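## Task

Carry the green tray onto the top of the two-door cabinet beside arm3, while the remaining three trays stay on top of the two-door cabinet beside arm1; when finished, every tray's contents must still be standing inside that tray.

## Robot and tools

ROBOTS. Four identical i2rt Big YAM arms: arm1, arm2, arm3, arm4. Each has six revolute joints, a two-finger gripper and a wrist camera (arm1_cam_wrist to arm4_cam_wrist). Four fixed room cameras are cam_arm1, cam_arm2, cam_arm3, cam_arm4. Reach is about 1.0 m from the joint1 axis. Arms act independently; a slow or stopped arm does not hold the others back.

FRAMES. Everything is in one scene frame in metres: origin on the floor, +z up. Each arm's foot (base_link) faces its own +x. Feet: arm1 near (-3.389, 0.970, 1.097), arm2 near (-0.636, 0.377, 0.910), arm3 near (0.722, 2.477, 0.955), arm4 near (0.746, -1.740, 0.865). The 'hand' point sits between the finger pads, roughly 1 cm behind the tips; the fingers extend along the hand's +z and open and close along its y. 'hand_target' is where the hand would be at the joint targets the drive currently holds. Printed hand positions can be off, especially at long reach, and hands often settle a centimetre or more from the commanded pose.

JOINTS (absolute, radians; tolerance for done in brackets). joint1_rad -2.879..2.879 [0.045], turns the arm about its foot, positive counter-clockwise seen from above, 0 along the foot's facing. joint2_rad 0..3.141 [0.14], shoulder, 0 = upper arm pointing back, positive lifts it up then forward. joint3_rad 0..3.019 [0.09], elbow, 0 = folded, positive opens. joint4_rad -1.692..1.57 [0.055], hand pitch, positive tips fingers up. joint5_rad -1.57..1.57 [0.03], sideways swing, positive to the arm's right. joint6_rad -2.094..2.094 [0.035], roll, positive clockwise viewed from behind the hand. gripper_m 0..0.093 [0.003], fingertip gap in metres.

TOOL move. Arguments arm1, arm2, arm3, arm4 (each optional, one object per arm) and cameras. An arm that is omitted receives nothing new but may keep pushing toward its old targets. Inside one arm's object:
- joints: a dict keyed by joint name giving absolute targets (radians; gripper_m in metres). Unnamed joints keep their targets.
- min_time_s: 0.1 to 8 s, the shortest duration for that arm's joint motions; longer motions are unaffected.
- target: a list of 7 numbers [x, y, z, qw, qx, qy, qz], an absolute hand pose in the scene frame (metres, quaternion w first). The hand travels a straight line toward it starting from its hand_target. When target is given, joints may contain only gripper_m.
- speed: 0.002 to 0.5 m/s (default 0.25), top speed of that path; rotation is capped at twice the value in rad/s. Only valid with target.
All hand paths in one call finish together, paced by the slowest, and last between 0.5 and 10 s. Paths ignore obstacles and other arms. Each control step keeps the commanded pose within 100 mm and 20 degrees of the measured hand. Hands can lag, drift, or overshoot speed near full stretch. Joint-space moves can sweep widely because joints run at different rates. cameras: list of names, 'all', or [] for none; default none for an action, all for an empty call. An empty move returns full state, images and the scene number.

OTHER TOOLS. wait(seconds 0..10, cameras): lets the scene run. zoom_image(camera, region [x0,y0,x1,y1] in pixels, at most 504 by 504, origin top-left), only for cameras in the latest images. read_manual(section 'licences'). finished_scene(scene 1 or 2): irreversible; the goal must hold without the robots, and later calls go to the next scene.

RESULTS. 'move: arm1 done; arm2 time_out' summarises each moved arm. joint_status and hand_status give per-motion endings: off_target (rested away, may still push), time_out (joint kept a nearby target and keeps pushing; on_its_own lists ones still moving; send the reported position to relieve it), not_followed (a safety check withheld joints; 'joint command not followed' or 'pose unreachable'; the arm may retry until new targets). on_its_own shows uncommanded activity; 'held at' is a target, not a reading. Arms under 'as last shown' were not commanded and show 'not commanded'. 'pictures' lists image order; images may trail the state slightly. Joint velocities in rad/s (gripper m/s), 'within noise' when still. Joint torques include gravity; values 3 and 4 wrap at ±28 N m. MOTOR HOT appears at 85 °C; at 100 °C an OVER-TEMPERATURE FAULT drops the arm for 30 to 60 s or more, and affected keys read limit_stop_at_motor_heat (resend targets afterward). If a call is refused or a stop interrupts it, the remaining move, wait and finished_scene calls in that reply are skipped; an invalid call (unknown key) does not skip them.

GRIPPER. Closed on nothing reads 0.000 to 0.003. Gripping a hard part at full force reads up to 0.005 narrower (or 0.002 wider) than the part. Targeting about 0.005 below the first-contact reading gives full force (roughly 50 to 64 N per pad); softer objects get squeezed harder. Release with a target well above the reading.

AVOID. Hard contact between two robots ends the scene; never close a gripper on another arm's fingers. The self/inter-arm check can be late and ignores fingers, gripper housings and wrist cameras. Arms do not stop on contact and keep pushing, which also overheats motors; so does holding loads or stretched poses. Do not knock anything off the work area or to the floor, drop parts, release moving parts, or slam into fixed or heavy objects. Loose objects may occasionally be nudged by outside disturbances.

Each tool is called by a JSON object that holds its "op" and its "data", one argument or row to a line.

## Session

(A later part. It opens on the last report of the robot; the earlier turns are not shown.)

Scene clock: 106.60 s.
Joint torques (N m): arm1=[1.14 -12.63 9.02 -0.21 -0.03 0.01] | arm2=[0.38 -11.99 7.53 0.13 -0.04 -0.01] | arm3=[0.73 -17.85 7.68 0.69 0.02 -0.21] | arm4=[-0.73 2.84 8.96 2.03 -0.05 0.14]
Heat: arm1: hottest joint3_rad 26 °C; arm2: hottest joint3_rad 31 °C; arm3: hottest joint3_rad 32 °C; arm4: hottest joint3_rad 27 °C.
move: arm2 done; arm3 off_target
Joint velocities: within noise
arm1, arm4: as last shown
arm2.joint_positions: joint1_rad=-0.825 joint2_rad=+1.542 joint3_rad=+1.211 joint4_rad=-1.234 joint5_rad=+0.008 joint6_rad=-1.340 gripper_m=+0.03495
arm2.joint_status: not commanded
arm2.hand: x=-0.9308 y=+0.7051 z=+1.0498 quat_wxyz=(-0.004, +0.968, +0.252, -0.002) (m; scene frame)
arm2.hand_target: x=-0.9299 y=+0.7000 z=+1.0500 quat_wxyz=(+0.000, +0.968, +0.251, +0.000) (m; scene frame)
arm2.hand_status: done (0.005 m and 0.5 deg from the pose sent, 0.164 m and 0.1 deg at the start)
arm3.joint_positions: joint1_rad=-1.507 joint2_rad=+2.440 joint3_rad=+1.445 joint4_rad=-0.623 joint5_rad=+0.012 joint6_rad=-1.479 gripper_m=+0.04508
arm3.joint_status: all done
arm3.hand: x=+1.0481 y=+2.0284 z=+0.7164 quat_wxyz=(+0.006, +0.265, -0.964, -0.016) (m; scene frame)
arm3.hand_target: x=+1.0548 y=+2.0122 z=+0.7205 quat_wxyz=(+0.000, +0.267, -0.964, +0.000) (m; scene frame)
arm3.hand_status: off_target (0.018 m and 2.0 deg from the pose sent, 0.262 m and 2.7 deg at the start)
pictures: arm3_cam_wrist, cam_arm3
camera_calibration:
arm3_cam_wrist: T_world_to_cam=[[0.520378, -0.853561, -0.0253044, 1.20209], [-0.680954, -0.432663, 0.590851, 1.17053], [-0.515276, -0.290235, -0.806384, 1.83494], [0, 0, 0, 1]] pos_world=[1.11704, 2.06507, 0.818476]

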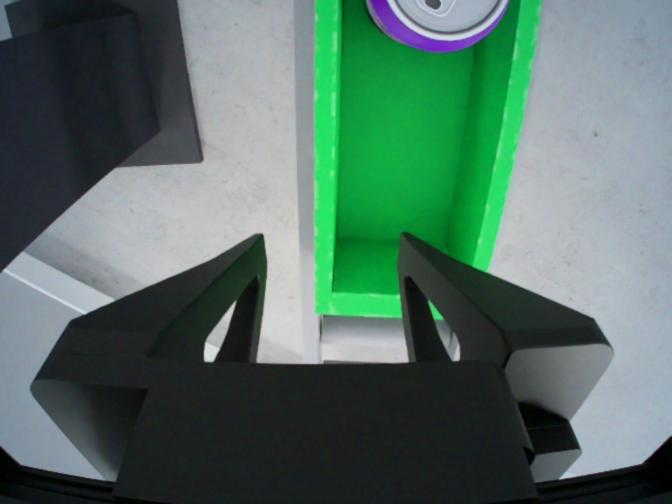

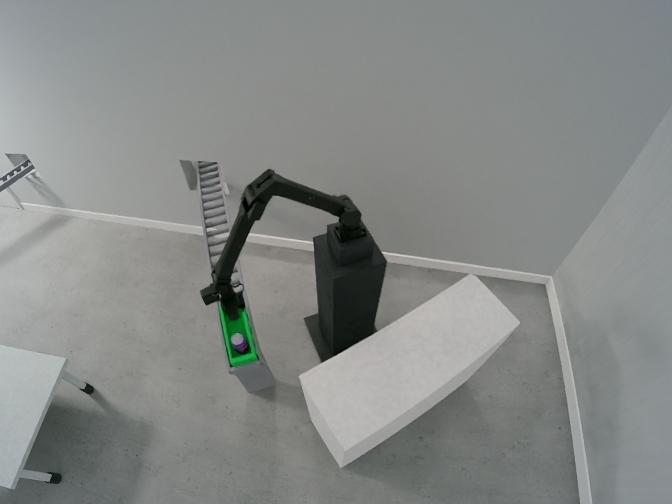

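{"op": "move", "data": {
  "arm3": {"target":[1.067,2.024,0.645,0,-0.2672,0.9636,0],"speed":0.2},
  "cameras": ["cam_arm3","arm3_cam_wrist"]
}}

{"op": "zoom_image", "data": {
  "camera": "cam_arm3",
  "region": [170, 230, 320, 400]
}}

Scene clock: 108.67 s.
Joint torques (N m): arm1=[1.14 -12.63 9.03 -0.21 -0.03 0.01] | arm2=[0.44 -12.04 7.54 0.12 -0.04 -0.01] | arm3=[1.44 -18.67 6.56 0.68 -0.03 0.03] | arm4=[-0.73 2.84 8.96 2.03 -0.04 0.14]
Heat: arm1: hottest joint3_rad 26 °C; arm2: hottest joint3_rad 31 °C; arm3: hottest joint3_rad 32 °C; arm4: hottest joint3_rad 27 °C.
move: arm3 off_target
Joint velocities: within noise
arm1, arm2, arm4: as last shown
arm3.joint_positions: joint1_rad=-1.492 joint2_rad=+2.609 joint3_rad=+1.520 joint4_rad=-0.530 joint5_rad=+0.012 joint6_rad=-1.474 gripper_m=+0.04508
arm3.joint_status: not commanded
arm3.hand: x=+1.0535 y=+2.0360 z=+0.6396 quat_wxyz=(+0.006, +0.270, -0.963, -0.017) (m; scene frame)
arm3.hand_target: x=+1.0668 y=+2.0242 z=+0.6454 quat_wxyz=(+0.000, +0.267, -0.964, +0.000) (m; scene frame)
arm3.hand_status: off_target (0.019 m and 2.1 deg from the pose sent, 0.074 m and 2.0 deg at the start)
pictures: arm3_cam_wrist, cam_arm3
camera_calibration:
arm3_cam_wrist: T_world_to_cam=[[0.528475, -0.848531, -0.0266275, 1.18592], [-0.676161, -0.439673, 0.59118, 1.23191], [-0.513342, -0.29442, -0.8061, 1.78437], [0, 0, 0, 1]] pos_world=[1.12223, 2.07328, 0.741676]

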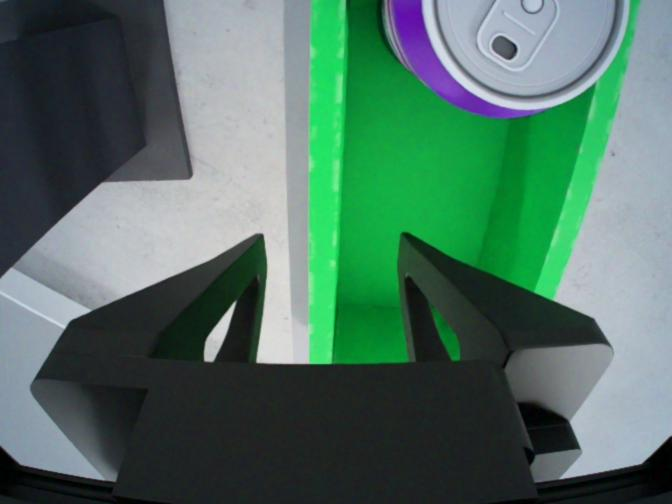

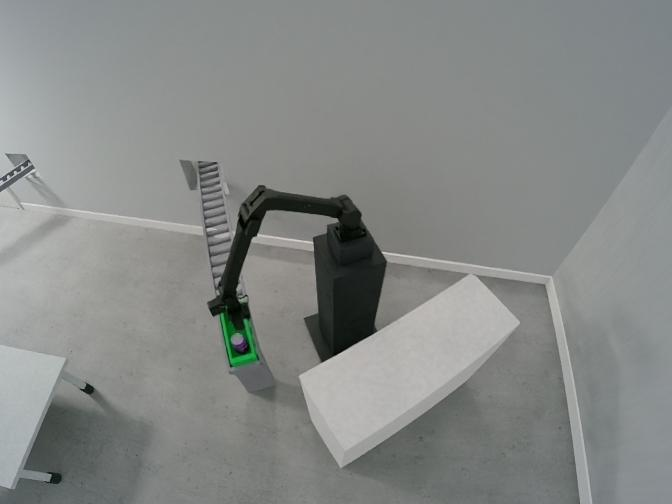

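Scaled by 2.965 from the camera's 672x504 image, which has a finer 960x720 frame.

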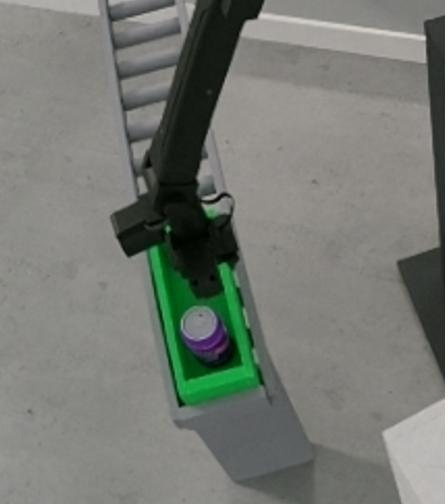

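{"op": "move", "data": {
  "arm3": {"target":[1.067,2.024,0.80,0,-0.2672,0.9636,0],"speed":0.3}
}}

{"op": "move", "data": {
  "arm3": {"joints":{"joint6_rad":1.667}}
}}

{"op": "move", "data": {
  "arm3": {"target":[1.072,2.030,0.67,0,0.9636,0.2672,0],"speed":0.2},
  "cameras": ["cam_arm3","arm3_cam_wrist"]
}}

{"op": "zoom_image", "data": {
  "camera": "cam_arm3",
  "region": [170, 230, 320, 400]
}}

Scene clock: 111.63 s.
Joint torques (N m): arm1=[1.14 -12.63 9.03 -0.23 -0.04 0] | arm2=[0.38 -12.04 7.53 0.12 -0.04 -0.01] | arm3=[1.9 -17.26 6.83 -0.08 -0.01 0.04] | arm4=[-0.79 2.84 8.98 2.03 -0.04 0.14]
Heat: arm1: hottest joint3_rad 26 °C; arm2: hottest joint3_rad 31 °C; arm3: hottest joint3_rad 31 °C; arm4: hottest joint3_rad 27 °C.
move: arm3 done
Joint velocities: within noise
arm1, arm2, arm4: as last shown
arm3.joint_positions: joint1_rad=-1.492 joint2_rad=+2.271 joint3_rad=+1.419 joint4_rad=-0.718 joint5_rad=+0.012 joint6_rad=-1.471 gripper_m=+0.04508
arm3.joint_status: not commanded
arm3.hand: x=+1.0639 y=+2.0189 z=+0.8027 quat_wxyz=(-0.002, +0.268, -0.963, +0.006) (m; scene frame)
arm3.hand_target: x=+1.0669 y=+2.0239 z=+0.8000 quat_wxyz=(+0.000, +0.267, -0.964, +0.000) (m; scene frame)
arm3.hand_status: done (0.007 m and 0.7 deg from the pose sent, 0.161 m and 2.1 deg at the start)
pictures: none

Scene clock: 113.70 s.
Joint torques (N m): arm1=[1.2 -12.69 9.02 -0.23 -0.03 0.01] | arm2=[0.38 -12.04 7.51 0.13 -0.04 -0.01] | arm3=[1.85 -17.2 6.79 -0.17 0.17 0.05] | arm4=[-0.73 2.78 8.98 2.03 -0.05 0.14]
Heat: arm1: hottest joint3_rad 26 °C; arm2: hottest joint3_rad 31 °C; arm3: hottest joint3_rad 31 °C; arm4: hottest joint3_rad 27 °C.
move: arm3 done
Joint velocities: within noise
arm1, arm2, arm4: as last shown
arm3.joint_positions: joint1_rad=-1.491 joint2_rad=+2.271 joint3_rad=+1.419 joint4_rad=-0.718 joint5_rad=+0.012 joint6_rad=+1.655 gripper_m=+0.04508
arm3.joint_status: all done
arm3.hand: x=+1.0644 y=+2.0193 z=+0.8027 quat_wxyz=(-0.006, -0.961, -0.276, -0.002) (m; scene frame)
arm3.hand_target: x=+1.0670 y=+2.0240 z=+0.8000 quat_wxyz=(+0.000, -0.962, -0.274, +0.000) (m; scene frame)
arm3.hand_status: not commanded
pictures: none

Scene clock: 115.23 s.
Joint torques (N m): arm1=[1.2 -12.63 9.03 -0.23 -0.03 0.01] | arm2=[0.38 -12.04 7.53 0.13 -0.04 -0.01] | arm3=[1.73 -18.14 6.87 0.62 0.14 0.05] | arm4=[-0.73 2.78 8.96 2.03 -0.05 0.14]
Heat: arm1: hottest joint3_rad 26 °C; arm2: hottest joint3_rad 31 °C; arm3: hottest joint3_rad 31 °C; arm4: hottest joint3_rad 27 °C.
move: arm3 off_target
Joint velocities: within noise
arm1, arm2, arm4: as last shown
arm3.joint_positions: joint1_rad=-1.481 joint2_rad=+2.546 joint3_rad=+1.482 joint4_rad=-0.552 joint5_rad=+0.012 joint6_rad=+1.681 gripper_m=+0.04508
arm3.joint_status: not commanded
arm3.hand: x=+1.0581 y=+2.0398 z=+0.6665 quat_wxyz=(+0.015, -0.963, -0.268, +0.006) (m; scene frame)
arm3.hand_target: x=+1.0719 y=+2.0301 z=+0.6705 quat_wxyz=(+0.000, -0.964, -0.267, +0.000) (m; scene frame)
arm3.hand_status: off_target (0.017 m and 1.9 deg from the pose sent, 0.133 m and 1.2 deg at the start)
pictures: arm3_cam_wrist, cam_arm3
camera_calibration:
arm3_cam_wrist: T_world_to_cam=[[-0.525941, 0.849458, 0.0425137, -1.20652], [0.701554, 0.405021, 0.586328, -1.95673], [0.480842, 0.338199, -0.808957, -0.53093], [0, 0, 0, 1]] pos_world=[0.993486, 1.99696, 0.769079]

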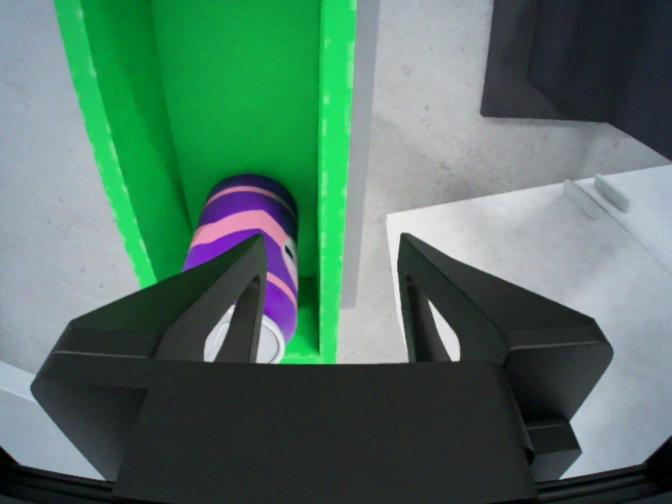

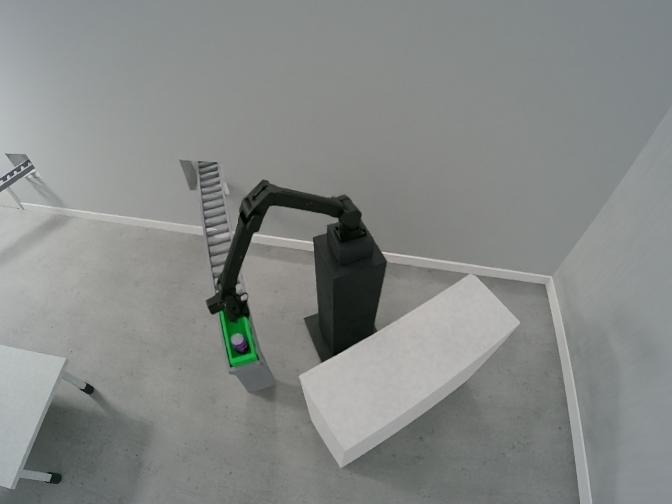

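Scaled by 2.965 from the camera's 672x504 image, which has a finer 960x720 frame.

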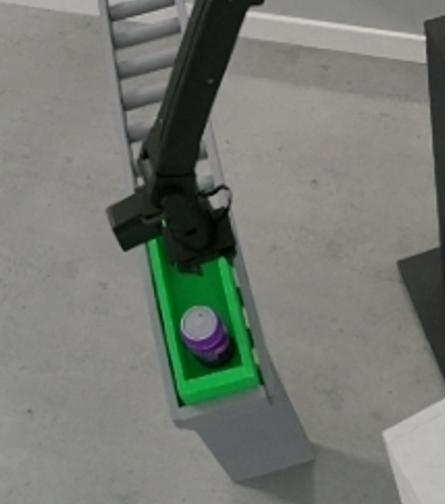

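{"op": "move", "data": {
  "arm3": {"target":[1.063,2.025,0.600,0,0.9636,0.2672,0],"speed":0.12,"joints":{"gripper_m":0.034}},
  "cameras": ["cam_arm3","arm3_cam_wrist"]
}}

{"op": "zoom_image", "data": {
  "camera": "cam_arm3",
  "region": [170, 230, 320, 400]
}}

Scene clock: 117.97 s.
Joint torques (N m): arm1=[1.2 -12.63 9.02 -0.21 -0.03 0.01] | arm2=[0.38 -12.04 7.53 0.12 -0.04 -0.01] | arm3=[0.44 -18.08 6.17 0.77 0.17 -0.14] | arm4=[-0.73 2.84 8.96 2.03 -0.05 0.14]
Heat: arm1: hottest joint3_rad 26 °C; arm2: hottest joint3_rad 31 °C; arm3: hottest joint3_rad 31 °C; arm4: hottest joint3_rad 27 °C.
move: arm3 off_target
Joint velocities: within noise
arm1, arm2, arm4: as last shown
arm3.joint_positions: joint1_rad=-1.481 joint2_rad=+2.702 joint3_rad=+1.576 joint4_rad=-0.486 joint5_rad=+0.012 joint6_rad=+1.681 gripper_m=+0.03409
arm3.joint_status: all done
arm3.hand: x=+1.0587 y=+2.0397 z=+0.5991 quat_wxyz=(+0.014, -0.963, -0.268, +0.005) (m; scene frame)
arm3.hand_target: x=+1.0628 y=+2.0252 z=+0.6004 quat_wxyz=(+0.000, -0.964, -0.267, +0.000) (m; scene frame)
arm3.hand_status: off_target (0.015 m and 1.7 deg from the pose sent, 0.068 m and 1.9 deg at the start)
pictures: arm3_cam_wrist, cam_arm3
camera_calibration:
arm3_cam_wrist: T_world_to_cam=[[-0.525369, 0.849957, 0.0394956, -1.20307], [0.700732, 0.405867, 0.586725, -1.91872], [0.482661, 0.335923, -0.808822, -0.58307], [0, 0, 0, 1]] pos_world=[0.99388, 1.99717, 0.701679]

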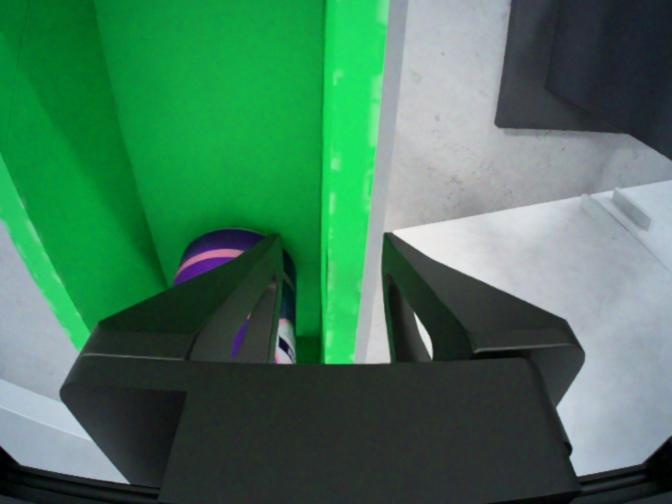

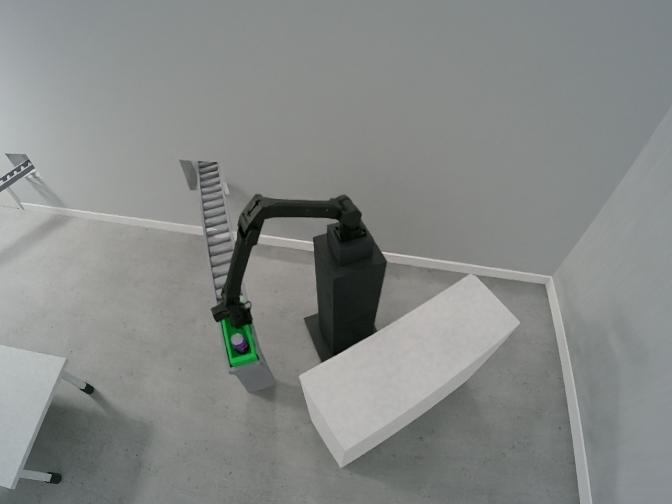

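Scaled by 2.965 from the camera's 672x504 image, which has a finer 960x720 frame.

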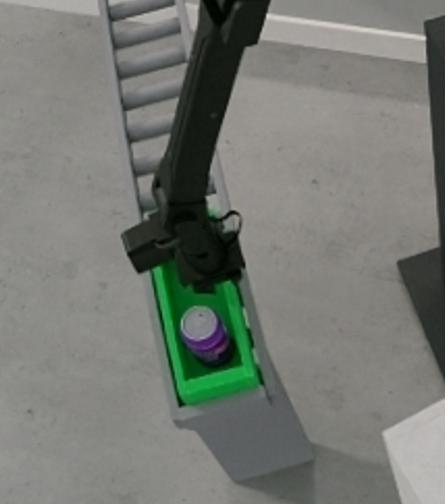

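{"op": "move", "data": {
  "arm3": {"target":[1.0675,2.031,0.594,0,0.960,0.2798,0],"speed":0.08}
}}

{"op": "move", "data": {
  "arm3": {"joints":{"gripper_m":0.0}},
  "cameras": ["cam_arm3","arm3_cam_wrist"]
}}

{"op": "zoom_image", "data": {
  "camera": "cam_arm3",
  "region": [170, 230, 320, 400]
}}

Scene clock: 119.43 s.
Joint torques (N m): arm1=[1.2 -12.63 9.02 -0.23 -0.03 0.01] | arm2=[0.38 -11.99 7.54 0.12 -0.04 -0.01] | arm3=[1.32 -17.44 6.45 0.76 0.17 -0.16] | arm4=[-0.73 2.84 8.96 2.03 -0.05 0.14]
Heat: arm1: hottest joint3_rad 26 °C; arm2: hottest joint3_rad 31 °C; arm3: hottest joint3_rad 30 °C; arm4: hottest joint3_rad 27 °C.
move: arm3 off_target
Joint velocities: within noise
arm1, arm2, arm4: as last shown
arm3.joint_positions: joint1_rad=-1.481 joint2_rad=+2.703 joint3_rad=+1.576 joint4_rad=-0.476 joint5_rad=+0.012 joint6_rad=+1.671 gripper_m=+0.03409
arm3.joint_status: not commanded
arm3.hand: x=+1.0600 y=+2.0379 z=+0.5988 quat_wxyz=(+0.010, -0.962, -0.273, +0.004) (m; scene frame)
arm3.hand_target: x=+1.0674 y=+2.0312 z=+0.5943 quat_wxyz=(+0.000, -0.960, -0.280, +0.000) (m; scene frame)
arm3.hand_status: off_target (0.011 m and 1.4 deg from the pose sent, 0.013 m and 2.2 deg at the start)
pictures: none

Scene clock: 120.00 s.
Joint torques (N m): arm1=[1.14 -12.63 9.03 -0.23 -0.03 0.01] | arm2=[0.38 -12.04 7.53 0.12 -0.04 -0.02] | arm3=[1.44 -17.67 6.39 0.81 0.05 -0.17] | arm4=[-0.73 2.78 8.96 2.03 -0.05 0.14]
Heat: arm1: hottest joint3_rad 26 °C; arm2: hottest joint3_rad 31 °C; arm3: hottest joint3_rad 30 °C; arm4: hottest joint3_rad 27 °C.
move: arm3 off_target
Joint velocities: within noise
arm1.joint_positions: joint1_rad=+1.772 joint2_rad=+1.747 joint3_rad=+1.493 joint4_rad=-1.306 joint5_rad=+0.018 joint6_rad=+1.621 gripper_m=+0.03995
arm1.joint_status: not commanded
arm1.hand: x=-3.3589 y=+0.4458 z=+1.2527 quat_wxyz=(+0.014, +1.000, +0.007, -0.005) (m; scene frame)
arm1.hand_target: x=-3.3502 y=+0.4500 z=+1.2501 quat_wxyz=(+0.006, +1.000, +0.012, -0.004) (m; scene frame)
arm1.hand_status: not commanded
arm2: as last shown
arm3.joint_positions: joint1_rad=-1.481 joint2_rad=+2.707 joint3_rad=+1.576 joint4_rad=-0.478 joint5_rad=+0.015 joint6_rad=+1.671 gripper_m=+0.01092
arm3.joint_status: gripper_m off_target (ended at +0.01095, target +0.00000)
arm3.hand: x=+1.0582 y=+2.0395 z=+0.5966 quat_wxyz=(+0.012, -0.962, -0.273, +0.006) (m; scene frame)
arm3.hand_target: x=+1.0673 y=+2.0314 z=+0.5942 quat_wxyz=(+0.000, -0.960, -0.280, +0.000) (m; scene frame)
arm3.hand_status: not commanded
arm4.joint_positions: joint1_rad=-0.546 joint2_rad=+0.615 joint3_rad=+1.544 joint4_rad=-1.256 joint5_rad=-0.261 joint6_rad=-0.380 gripper_m=+0.09396
arm4.joint_status: not commanded
arm4.hand: x=+0.8806 y=-1.9065 z=+1.4980 quat_wxyz=(-0.502, -0.207, -0.782, +0.305) (m; scene frame)
arm4.hand_target: x=+0.8787 y=-1.9029 z=+1.5072 quat_wxyz=(-0.508, -0.204, -0.776, +0.312) (m; scene frame)
arm4.hand_status: not commanded
pictures: arm3_cam_wrist, cam_arm3
camera_calibration:
arm3_cam_wrist: T_world_to_cam=[[-0.53382, 0.84487, 0.0350755, -1.18104], [0.696484, 0.415784, 0.584836, -1.93141], [0.479527, 0.336627, -0.810393, -0.58194], [0, 0, 0, 1]] pos_world=[0.993789, 1.99677, 0.699384]

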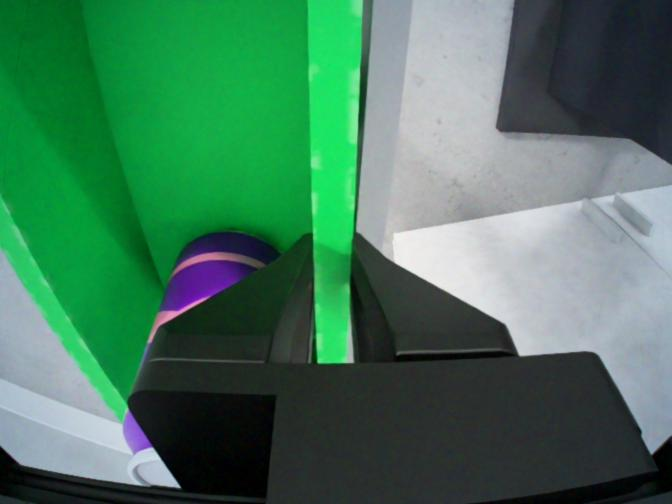

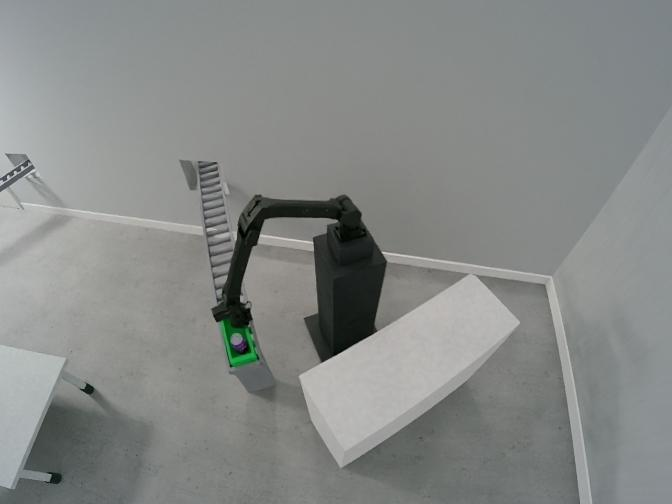

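Scaled by 2.965 from the camera's 672x504 image, which has a finer 960x720 frame.

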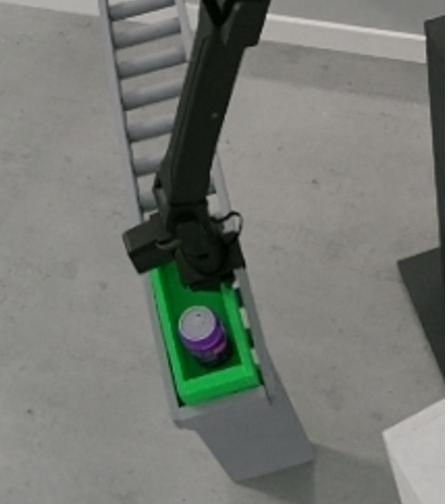

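{"op": "move", "data": {
  "arm3": {"target":[1.067,2.028,0.655,0,0.961,0.277,0],"speed":0.08},
  "cameras": ["cam_arm3","arm3_cam_wrist"]
}}

{"op": "zoom_image", "data": {
  "camera": "cam_arm3",
  "region": [170, 230, 320, 400]
}}

Scene clock: 121.73 s.
Joint torques (N m): arm1=[1.2 -12.63 9.03 -0.23 -0.03 0] | arm2=[0.38 -12.04 7.53 0.13 -0.04 -0.01] | arm3=[1.26 -22.3 4.18 -0.73 0.02 -0.3] | arm4=[-0.73 2.84 8.98 2.03 -0.05 0.14]
Heat: arm1: hottest joint3_rad 26 °C; arm2: hottest joint3_rad 31 °C; arm3: hottest joint3_rad 30 °C; arm4: hottest joint3_rad 27 °C.
move: arm3 off_target
Joint velocities: within noise
arm1, arm4: as last shown
arm2.joint_positions: joint1_rad=-0.825 joint2_rad=+1.542 joint3_rad=+1.211 joint4_rad=-1.234 joint5_rad=+0.008 joint6_rad=-1.340 gripper_m=+0.03495
arm2.joint_status: not commanded
arm2.hand: x=-0.9308 y=+0.7051 z=+1.0498 quat_wxyz=(-0.004, +0.968, +0.252, -0.002) (m; scene frame)
arm2.hand_target: x=-0.9299 y=+0.7000 z=+1.0500 quat_wxyz=(+0.000, +0.968, +0.251, +0.000) (m; scene frame)
arm2.hand_status: not commanded
arm3.joint_positions: joint1_rad=-1.481 joint2_rad=+2.638 joint3_rad=+1.522 joint4_rad=-0.500 joint5_rad=+0.016 joint6_rad=+1.687 gripper_m=+0.01092
arm3.joint_status: not commanded
arm3.hand: x=+1.0548 y=+2.0430 z=+0.6243 quat_wxyz=(+0.015, -0.964, -0.265, +0.008) (m; scene frame)
arm3.hand_target: x=+1.0668 y=+2.0283 z=+0.6539 quat_wxyz=(+0.000, -0.961, -0.277, +0.000) (m; scene frame)
arm3.hand_status: off_target (0.036 m and 2.4 deg from the pose sent, 0.060 m and 1.6 deg at the start)
pictures: arm3_cam_wrist, cam_arm3
camera_calibration:
arm3_cam_wrist: T_world_to_cam=[[-0.520054, 0.853061, 0.0427852, -1.22293], [0.706715, 0.401624, 0.582453, -1.92714], [0.479685, 0.333144, -0.811737, -0.55129], [0, 0, 0, 1]] pos_world=[0.990391, 2.00088, 0.727287]

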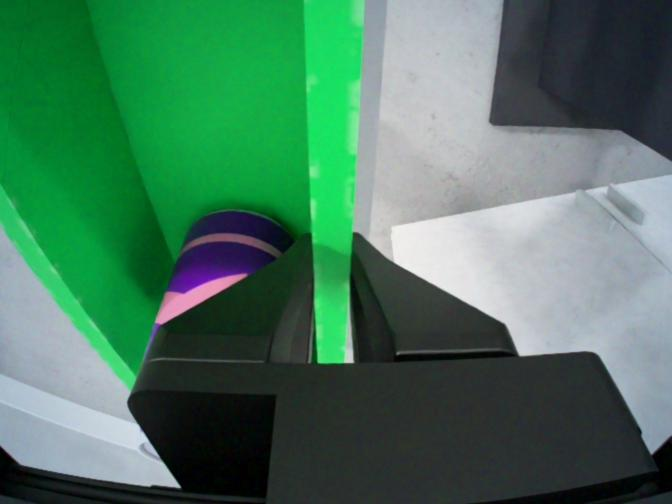

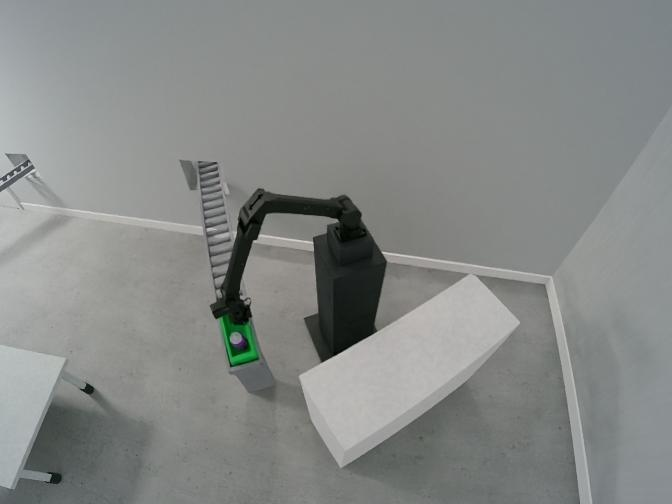

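Scaled by 2.965 from the camera's 672x504 image, which has a finer 960x720 frame.

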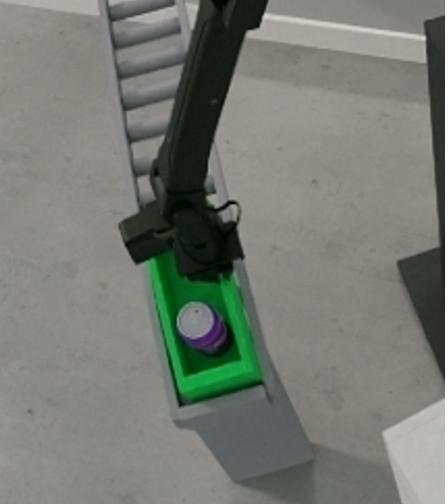

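{"op": "move", "data": {
  "arm3": {"target":[1.067,2.030,0.588,0,0.961,0.277,0],"speed":0.08}
}}

{"op": "move", "data": {
  "arm3": {"joints":{"gripper_m":0.028}}
}}

{"op": "move", "data": {
  "arm3": {"target":[1.077,2.037,0.582,0,0.961,0.277,0],"speed":0.06},
  "cameras": ["cam_arm3","arm3_cam_wrist"]
}}

{"op": "zoom_image", "data": {
  "camera": "cam_arm3",
  "region": [170, 230, 320, 400]
}}

Scene clock: 123.70 s.
Joint torques (N m): arm1=[1.2 -12.63 9.03 -0.23 -0.03 0.01] | arm2=[0.38 -12.04 7.54 0.13 -0.04 -0.02] | arm3=[1.26 -16.38 8.09 1.05 0.15 -0.17] | arm4=[-0.73 2.84 8.96 2.03 -0.05 0.13]
Heat: arm1: hottest joint3_rad 26 °C; arm2: hottest joint3_rad 30 °C; arm3: hottest joint3_rad 30 °C; arm4: hottest joint3_rad 27 °C.
move: arm3 off_target
Joint velocities: within noise
arm1, arm2, arm4: as last shown
arm3.joint_positions: joint1_rad=-1.482 joint2_rad=+2.703 joint3_rad=+1.564 joint4_rad=-0.481 joint5_rad=+0.012 joint6_rad=+1.674 gripper_m=+0.01092
arm3.joint_status: not commanded
arm3.hand: x=+1.0548 y=+2.0443 z=+0.5969 quat_wxyz=(+0.017, -0.962, -0.271, +0.007) (m; scene frame)
arm3.hand_target: x=+1.0666 y=+2.0307 z=+0.5891 quat_wxyz=(+0.000, -0.961, -0.277, +0.000) (m; scene frame)
arm3.hand_status: off_target (0.021 m and 2.2 deg from the pose sent, 0.040 m and 2.4 deg at the start)
pictures: none

Scene clock: 124.33 s.
Joint torques (N m): arm1=[1.2 -12.63 9.03 -0.23 -0.03 0.01] | arm2=[0.38 -12.1 7.53 0.13 -0.04 -0.01] | arm3=[1.26 -17.67 6.32 0.77 0.15 -0.16] | arm4=[-0.73 2.78 8.96 2.03 -0.05 0.14]
Heat: arm1: hottest joint3_rad 26 °C; arm2: hottest joint3_rad 30 °C; arm3: hottest joint3_rad 30 °C; arm4: hottest joint3_rad 27 °C.
move: arm3 done
Joint velocities: within noise
arm1, arm2, arm4: as last shown
arm3.joint_positions: joint1_rad=-1.482 joint2_rad=+2.720 joint3_rad=+1.585 joint4_rad=-0.473 joint5_rad=+0.012 joint6_rad=+1.674 gripper_m=+0.02791
arm3.joint_status: all done
arm3.hand: x=+1.0588 y=+2.0393 z=+0.5913 quat_wxyz=(+0.011, -0.962, -0.271, +0.005) (m; scene frame)
arm3.hand_target: x=+1.0666 y=+2.0308 z=+0.5889 quat_wxyz=(+0.000, -0.961, -0.277, +0.000) (m; scene frame)
arm3.hand_status: not commanded
pictures: none

Scene clock: 125.40 s.
Joint torques (N m): arm1=[1.2 -12.63 9.03 -0.21 -0.03 0] | arm2=[0.44 -11.99 7.54 0.13 -0.04 -0.01] | arm3=[1.49 -17.49 6.48 0.7 0.14 0.03] | arm4=[-0.73 2.84 8.96 2.03 -0.05 0.13]
Heat: arm1: hottest joint3_rad 26 °C; arm2: hottest joint3_rad 30 °C; arm3: hottest joint3_rad 30 °C; arm4: hottest joint3_rad 27 °C.
move: arm3 off_target
Joint velocities: within noise
arm1, arm2, arm4: as last shown
arm3.joint_positions: joint1_rad=-1.465 joint2_rad=+2.734 joint3_rad=+1.600 joint4_rad=-0.473 joint5_rad=+0.012 joint6_rad=+1.675 gripper_m=+0.02795
arm3.joint_status: not commanded
arm3.hand: x=+1.0671 y=+2.0434 z=+0.5862 quat_wxyz=(+0.011, -0.960, -0.279, +0.005) (m; scene frame)
arm3.hand_target: x=+1.0769 y=+2.0371 z=+0.5825 quat_wxyz=(+0.000, -0.961, -0.277, +0.000) (m; scene frame)
arm3.hand_status: off_target (0.013 m and 1.4 deg from the pose sent, 0.021 m and 1.6 deg at the start)
pictures: arm3_cam_wrist, cam_arm3
camera_calibration:
arm3_cam_wrist: T_world_to_cam=[[-0.544116, 0.83837, 0.0327642, -1.15363], [0.689362, 0.424466, 0.587033, -1.94448], [0.478244, 0.342001, -0.8089, -0.606494], [0, 0, 0, 1]] pos_world=[1.00279, 1.99996, 0.68868]

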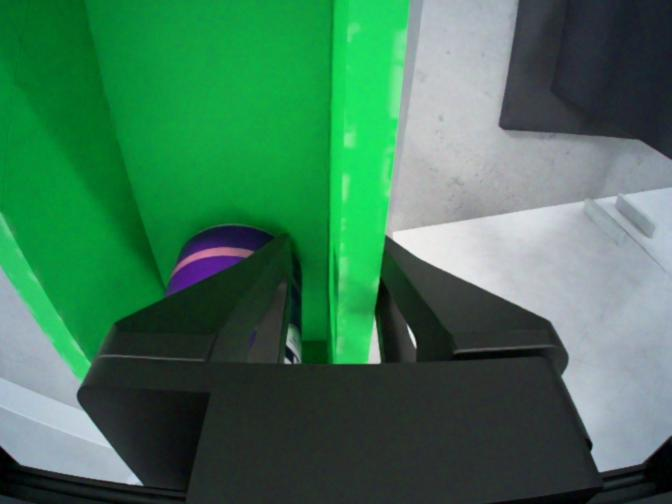

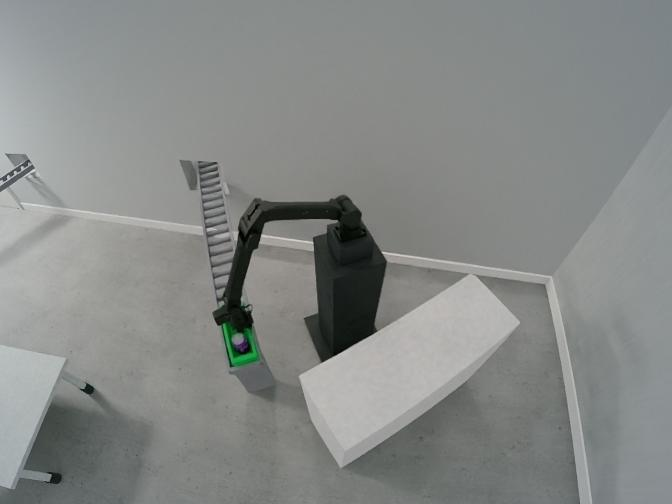

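Scaled by 2.965 from the camera's 672x504 image, which has a finer 960x720 frame.

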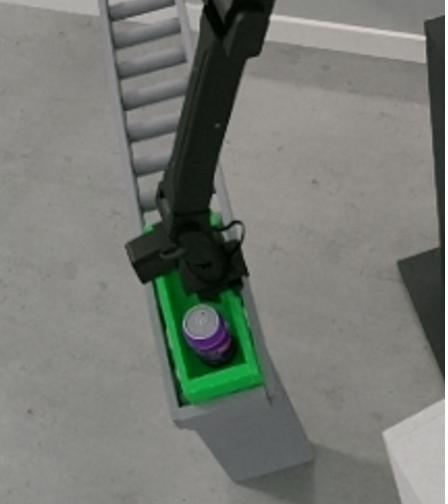

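{"op": "move", "data": {
  "arm3": {"target":[1.073,2.044,0.582,0,0.961,0.277,0],"speed":0.08}
}}

{"op": "move", "data": {
  "arm3": {"target":[1.088,2.050,0.580,0,0.9585,0.285,0],"speed":0.08},
  "cameras": ["cam_arm3","arm3_cam_wrist"]
}}

{"op": "zoom_image", "data": {
  "camera": "cam_arm3",
  "region": [170, 230, 320, 400]
}}

Scene clock: 127.00 s.
Joint torques (N m): arm1=[1.2 -12.63 9.03 -0.21 -0.03 0.01] | arm2=[0.38 -12.04 7.54 0.12 -0.04 -0.01] | arm3=[1.73 -18.14 4.4 1.06 0.13 0.04] | arm4=[-0.73 2.78 8.96 2.03 -0.05 0.14]
Heat: arm1: hottest joint3_rad 26 °C; arm2: hottest joint3_rad 30 °C; arm3: hottest joint3_rad 30 °C; arm4: hottest joint3_rad 27 °C.
move: arm3 done
Joint velocities: within noise
arm1, arm2, arm4: as last shown
arm3.joint_positions: joint1_rad=-1.465 joint2_rad=+2.734 joint3_rad=+1.595 joint4_rad=-0.458 joint5_rad=+0.012 joint6_rad=+1.677 gripper_m=+0.02795
arm3.joint_status: not commanded
arm3.hand: x=+1.0672 y=+2.0431 z=+0.5852 quat_wxyz=(+0.007, -0.961, -0.278, +0.003) (m; scene frame)
arm3.hand_target: x=+1.0730 y=+2.0439 z=+0.5822 quat_wxyz=(+0.000, -0.961, -0.277, +0.000) (m; scene frame)
arm3.hand_status: done (0.007 m and 0.8 deg from the pose sent, 0.007 m and 1.4 deg at the start)
pictures: none

Scene clock: 127.97 s.
Joint torques (N m): arm1=[1.2 -12.63 9.05 -0.23 -0.03 0] | arm2=[0.38 -12.04 7.53 0.13 -0.05 -0.01] | arm3=[1.85 -17.55 6.28 0.5 0.11 0.02] | arm4=[-0.73 2.84 8.96 2.03 -0.05 0.14]
Heat: arm1: hottest joint3_rad 26 °C; arm2: hottest joint3_rad 30 °C; arm3: hottest joint3_rad 30 °C; arm4: hottest joint3_rad 27 °C.
move: arm3 off_target
Joint velocities: within noise
arm1, arm2, arm4: as last shown
arm3.joint_positions: joint1_rad=-1.439 joint2_rad=+2.735 joint3_rad=+1.595 joint4_rad=-0.458 joint5_rad=+0.012 joint6_rad=+1.687 gripper_m=+0.02795
arm3.joint_status: not commanded
arm3.hand: x=+1.0784 y=+2.0526 z=+0.5849 quat_wxyz=(+0.007, -0.958, -0.286, +0.003) (m; scene frame)
arm3.hand_target: x=+1.0880 y=+2.0502 z=+0.5803 quat_wxyz=(+0.000, -0.958, -0.285, +0.000) (m; scene frame)
arm3.hand_status: off_target (0.011 m and 0.8 deg from the pose sent, 0.022 m and 1.2 deg at the start)
pictures: arm3_cam_wrist, cam_arm3
camera_calibration:
arm3_cam_wrist: T_world_to_cam=[[-0.556577, 0.830447, 0.0240804, -1.12044], [0.680047, 0.438743, 0.587402, -1.97505], [0.477241, 0.34331, -0.808937, -0.617663], [0, 0, 0, 1]] pos_world=[1.01429, 2.00906, 0.68748]

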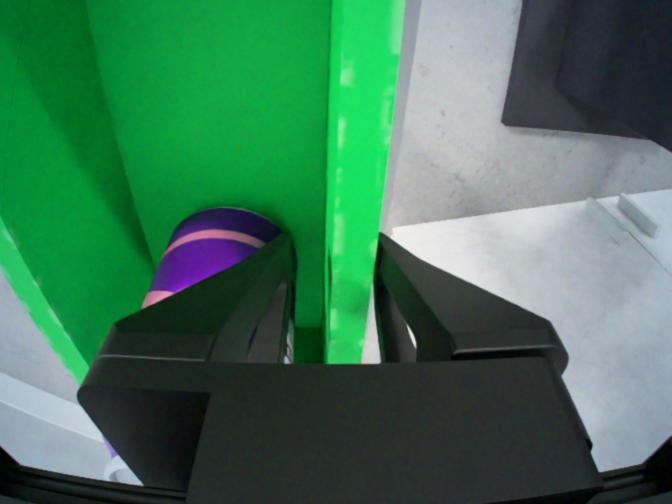

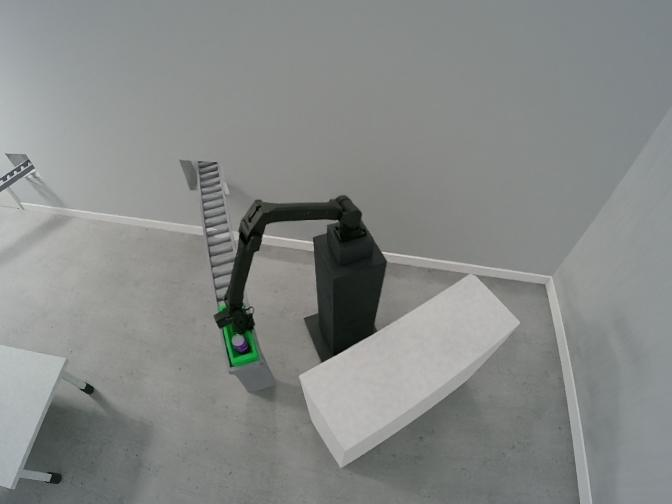

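Scaled by 2.965 from the camera's 672x504 image, which has a finer 960x720 frame.

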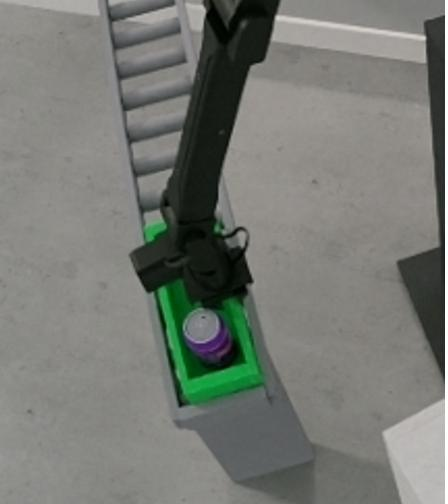

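{"op": "move", "data": {
  "arm3": {"joints":{"gripper_m":0.0}}
}}

{"op": "move", "data": {
  "arm3": {"target":[1.088,2.045,0.64,0,0.9585,0.285,0],"speed":0.08},
  "cameras": ["cam_arm3","arm3_cam_wrist"]
}}

{"op": "zoom_image", "data": {
  "camera": "cam_arm3",
  "region": [170, 230, 320, 400]
}}

Scene clock: 129.20 s.
Joint torques (N m): arm1=[1.2 -12.63 9.03 -0.21 -0.03 0.01] | arm2=[0.38 -12.1 7.53 0.12 -0.04 -0.02] | arm3=[1.79 -17.55 6.23 0.75 0.06 -0.06] | arm4=[-0.73 2.78 8.98 2.03 -0.05 0.14]
Heat: arm1: hottest joint3_rad 26 °C; arm2: hottest joint3_rad 30 °C; arm3: hottest joint3_rad 30 °C; arm4: hottest joint3_rad 27 °C.
move: arm3 off_target
Joint velocities: within noise
arm1, arm2, arm4: as last shown
arm3.joint_positions: joint1_rad=-1.439 joint2_rad=+2.737 joint3_rad=+1.595 joint4_rad=-0.462 joint5_rad=+0.013 joint6_rad=+1.697 gripper_m=+0.01133
arm3.joint_status: gripper_m off_target (ended at +0.01136, target +0.00000)
arm3.hand: x=+1.0768 y=+2.0541 z=+0.5837 quat_wxyz=(+0.009, -0.960, -0.281, +0.005) (m; scene frame)
arm3.hand_target: x=+1.0879 y=+2.0503 z=+0.5802 quat_wxyz=(+0.000, -0.958, -0.285, +0.000) (m; scene frame)
arm3.hand_status: not commanded
pictures: none

Scene clock: 130.77 s.
Joint torques (N m): arm1=[1.14 -12.63 9.03 -0.21 -0.03 0.01] | arm2=[0.44 -12.04 7.54 0.13 -0.04 -0.01] | arm3=[1.55 -22.18 5.18 -0.05 0.03 -0.17] | arm4=[-0.73 2.84 8.96 2.03 -0.05 0.14]
Heat: arm1: hottest joint3_rad 26 °C; arm2: hottest joint3_rad 30 °C; arm3: hottest joint3_rad 30 °C; arm4: hottest joint3_rad 27 °C.
move: arm3 off_target
Joint velocities: within noise
arm1.joint_positions: joint1_rad=+1.772 joint2_rad=+1.747 joint3_rad=+1.493 joint4_rad=-1.306 joint5_rad=+0.018 joint6_rad=+1.621 gripper_m=+0.03995
arm1.joint_status: not commanded
arm1.hand: x=-3.3589 y=+0.4458 z=+1.2527 quat_wxyz=(+0.014, +1.000, +0.007, -0.005) (m; scene frame)
arm1.hand_target: x=-3.3502 y=+0.4500 z=+1.2501 quat_wxyz=(+0.006, +1.000, +0.012, -0.004) (m; scene frame)
arm1.hand_status: not commanded
arm2: as last shown
arm3.joint_positions: joint1_rad=-1.439 joint2_rad=+2.673 joint3_rad=+1.523 joint4_rad=-0.502 joint5_rad=+0.015 joint6_rad=+1.707 gripper_m=+0.01129
arm3.joint_status: not commanded
arm3.hand: x=+1.0629 y=+2.0699 z=+0.6067 quat_wxyz=(+0.031, -0.960, -0.276, +0.016) (m; scene frame)
arm3.hand_target: x=+1.0875 y=+2.0457 z=+0.6398 quat_wxyz=(+0.000, -0.959, -0.285, +0.000) (m; scene frame)
arm3.hand_status: off_target (0.049 m and 4.1 deg from the pose sent, 0.058 m and 1.3 deg at the start)
arm4.joint_positions: joint1_rad=-0.546 joint2_rad=+0.615 joint3_rad=+1.544 joint4_rad=-1.256 joint5_rad=-0.261 joint6_rad=-0.380 gripper_m=+0.09396
arm4.joint_status: not commanded
arm4.hand: x=+0.8806 y=-1.9065 z=+1.4980 quat_wxyz=(-0.502, -0.207, -0.782, +0.305) (m; scene frame)
arm4.hand_target: x=+0.8787 y=-1.9029 z=+1.5072 quat_wxyz=(-0.508, -0.204, -0.776, +0.312) (m; scene frame)
arm4.hand_status: not commanded
pictures: arm3_cam_wrist, cam_arm3
camera_calibration:
arm3_cam_wrist: T_world_to_cam=[[-0.538453, 0.839105, 0.07727, -1.21337], [0.710303, 0.402633, 0.57737, -1.93621], [0.453363, 0.365771, -0.812818, -0.617453], [0, 0, 0, 1]] pos_world=[1.00188, 2.02357, 0.709786]

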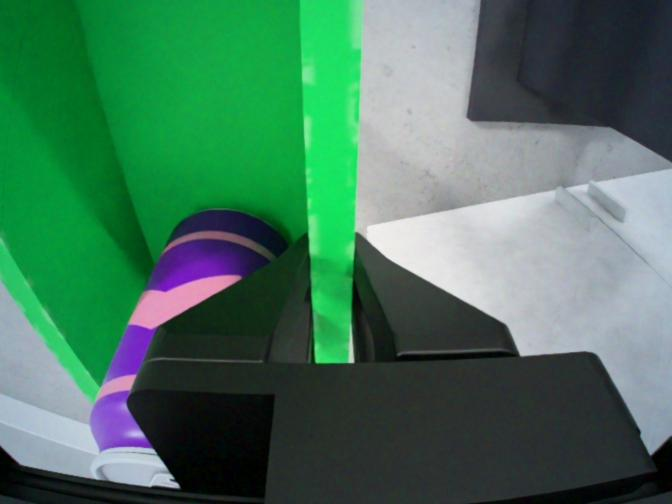

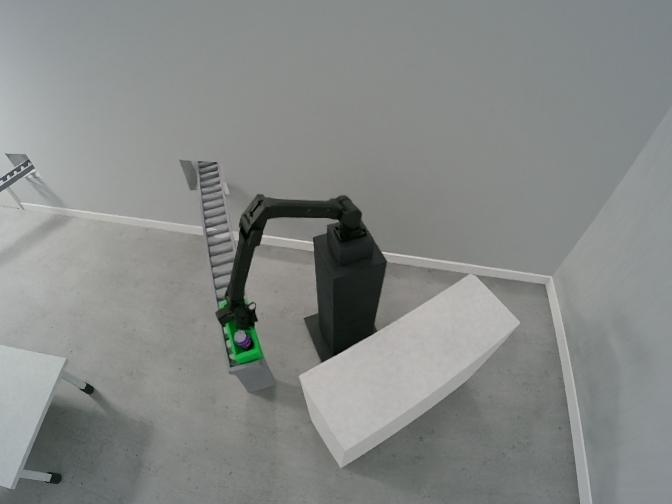

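Scaled by 2.965 from the camera's 672x504 image, which has a finer 960x720 frame.

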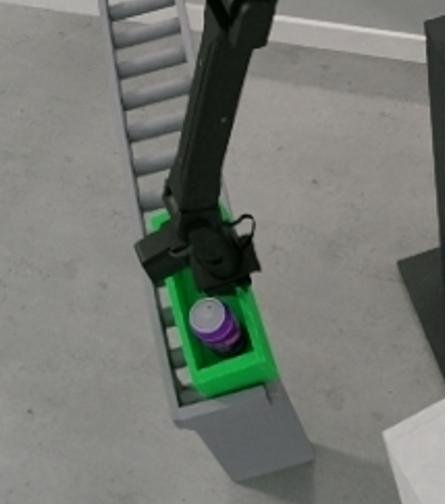

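{"op": "move", "data": {
  "arm3": {"target":[1.092,2.04,0.76,0.02,0.9595,0.2805,0.01],"speed":0.12}
}}

{"op": "move", "data": {
  "arm3": {"target":[1.075,2.06,1.02,0.025,0.9595,0.2805,0.013],"speed":0.2},
  "cameras": ["cam_arm3","arm3_cam_wrist"]
}}

{"op": "zoom_image", "data": {
  "camera": "cam_arm3",
  "region": [170, 200, 320, 380]
}}

Scene clock: 133.03 s.
Joint torques (N m): arm1=[1.2 -12.63 9.03 -0.23 -0.03 0.01] | arm2=[0.44 -12.04 7.53 0.14 -0.04 -0.01] | arm3=[1.55 -22.36 6.41 0.01 -0.02 -0.1] | arm4=[-0.73 2.84 8.98 2.03 -0.05 0.14]
Heat: arm1: hottest joint3_rad 26 °C; arm2: hottest joint3_rad 30 °C; arm3: hottest joint3_rad 29 °C; arm4: hottest joint3_rad 27 °C.
move: arm3 off_target
Joint velocities: within noise
arm1, arm4: as last shown
arm2.joint_positions: joint1_rad=-0.825 joint2_rad=+1.542 joint3_rad=+1.211 joint4_rad=-1.234 joint5_rad=+0.008 joint6_rad=-1.340 gripper_m=+0.03495
arm2.joint_status: not commanded
arm2.hand: x=-0.9308 y=+0.7051 z=+1.0498 quat_wxyz=(-0.004, +0.968, +0.252, -0.002) (m; scene frame)
arm2.hand_target: x=-0.9299 y=+0.7000 z=+1.0500 quat_wxyz=(+0.000, +0.968, +0.251, +0.000) (m; scene frame)
arm2.hand_status: not commanded
arm3.joint_positions: joint1_rad=-1.439 joint2_rad=+2.412 joint3_rad=+1.390 joint4_rad=-0.594 joint5_rad=+0.014 joint6_rad=+1.707 gripper_m=+0.01129
arm3.joint_status: not commanded
arm3.hand: x=+1.0684 y=+2.0618 z=+0.7205 quat_wxyz=(+0.015, -0.961, -0.276, +0.008) (m; scene frame)
arm3.hand_target: x=+1.0913 y=+2.0410 z=+0.7594 quat_wxyz=(-0.020, -0.960, -0.281, -0.010) (m; scene frame)
arm3.hand_status: off_target (0.051 m and 4.5 deg from the pose sent, 0.159 m and 6.6 deg at the start)
pictures: none

Scene clock: 135.17 s.
Joint torques (N m): arm1=[1.2 -12.63 9.03 -0.21 -0.03 0.01] | arm2=[0.38 -11.99 7.54 0.13 -0.04 -0.01] | arm3=[1.9 -18.9 13.78 -0.12 -0.01 -0.04] | arm4=[-0.73 2.78 8.98 2.03 -0.05 0.14]
Heat: arm1: hottest joint3_rad 26 °C; arm2: hottest joint3_rad 30 °C; arm3: hottest joint3_rad 29 °C; arm4: hottest joint3_rad 27 °C.
move: arm3 off_target
Joint velocities: within noise
arm1, arm2, arm4: as last shown
arm3.joint_positions: joint1_rad=-1.438 joint2_rad=+1.899 joint3_rad=+1.319 joint4_rad=-1.060 joint5_rad=+0.012 joint6_rad=+1.707 gripper_m=+0.01129
arm3.joint_status: not commanded
arm3.hand: x=+1.0476 y=+2.0835 z=+0.9717 quat_wxyz=(+0.026, -0.961, -0.277, +0.012) (m; scene frame)
arm3.hand_target: x=+1.0729 y=+2.0626 z=+1.0207 quat_wxyz=(-0.025, -0.959, -0.281, -0.013) (m; scene frame)
arm3.hand_status: off_target (0.060 m and 6.5 deg from the pose sent, 0.299 m and 5.1 deg at the start; pose on its path clipped on 3 of 64 steps)
pictures: arm3_cam_wrist, cam_arm3
camera_calibration:
arm3_cam_wrist: T_world_to_cam=[[-0.539839, 0.839185, 0.0658984, -1.24886], [0.704249, 0.407377, 0.581444, -2.14903], [0.461093, 0.360295, -0.810913, -0.317245], [0, 0, 0, 1]] pos_world=[0.985553, 2.03779, 1.07458]

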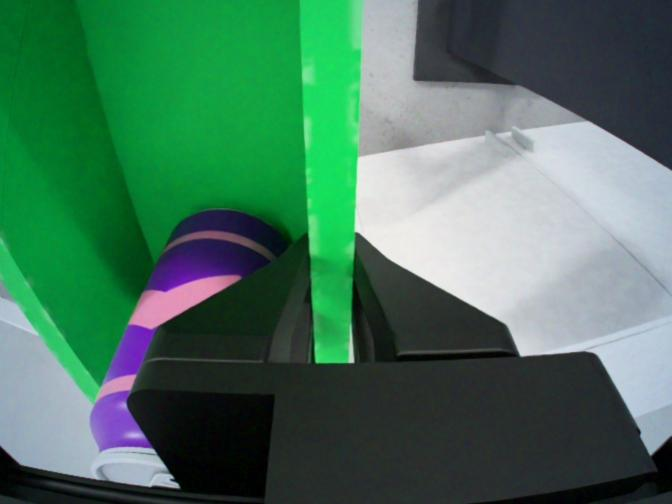

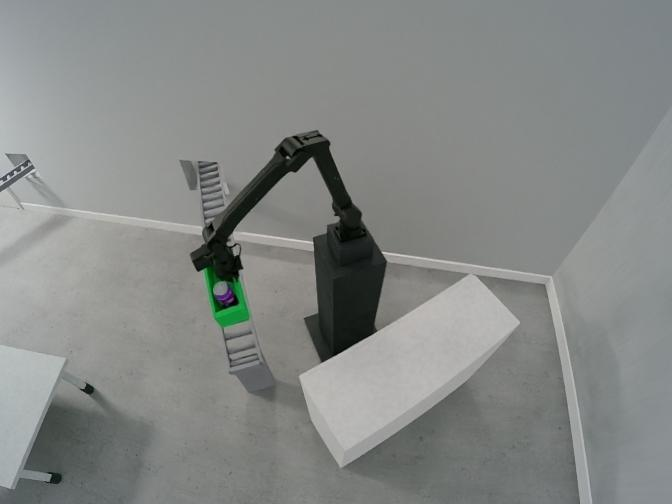

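Scaled by 2.800 from the camera's 672x504 image, which has a finer 960x720 frame.

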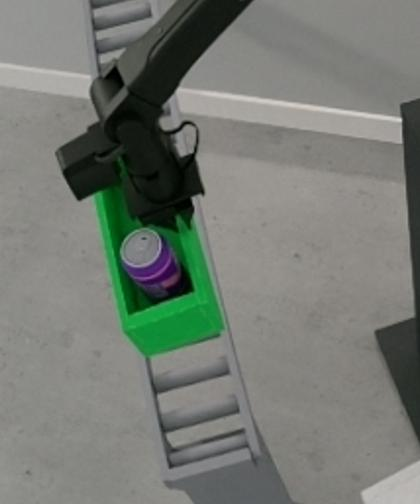

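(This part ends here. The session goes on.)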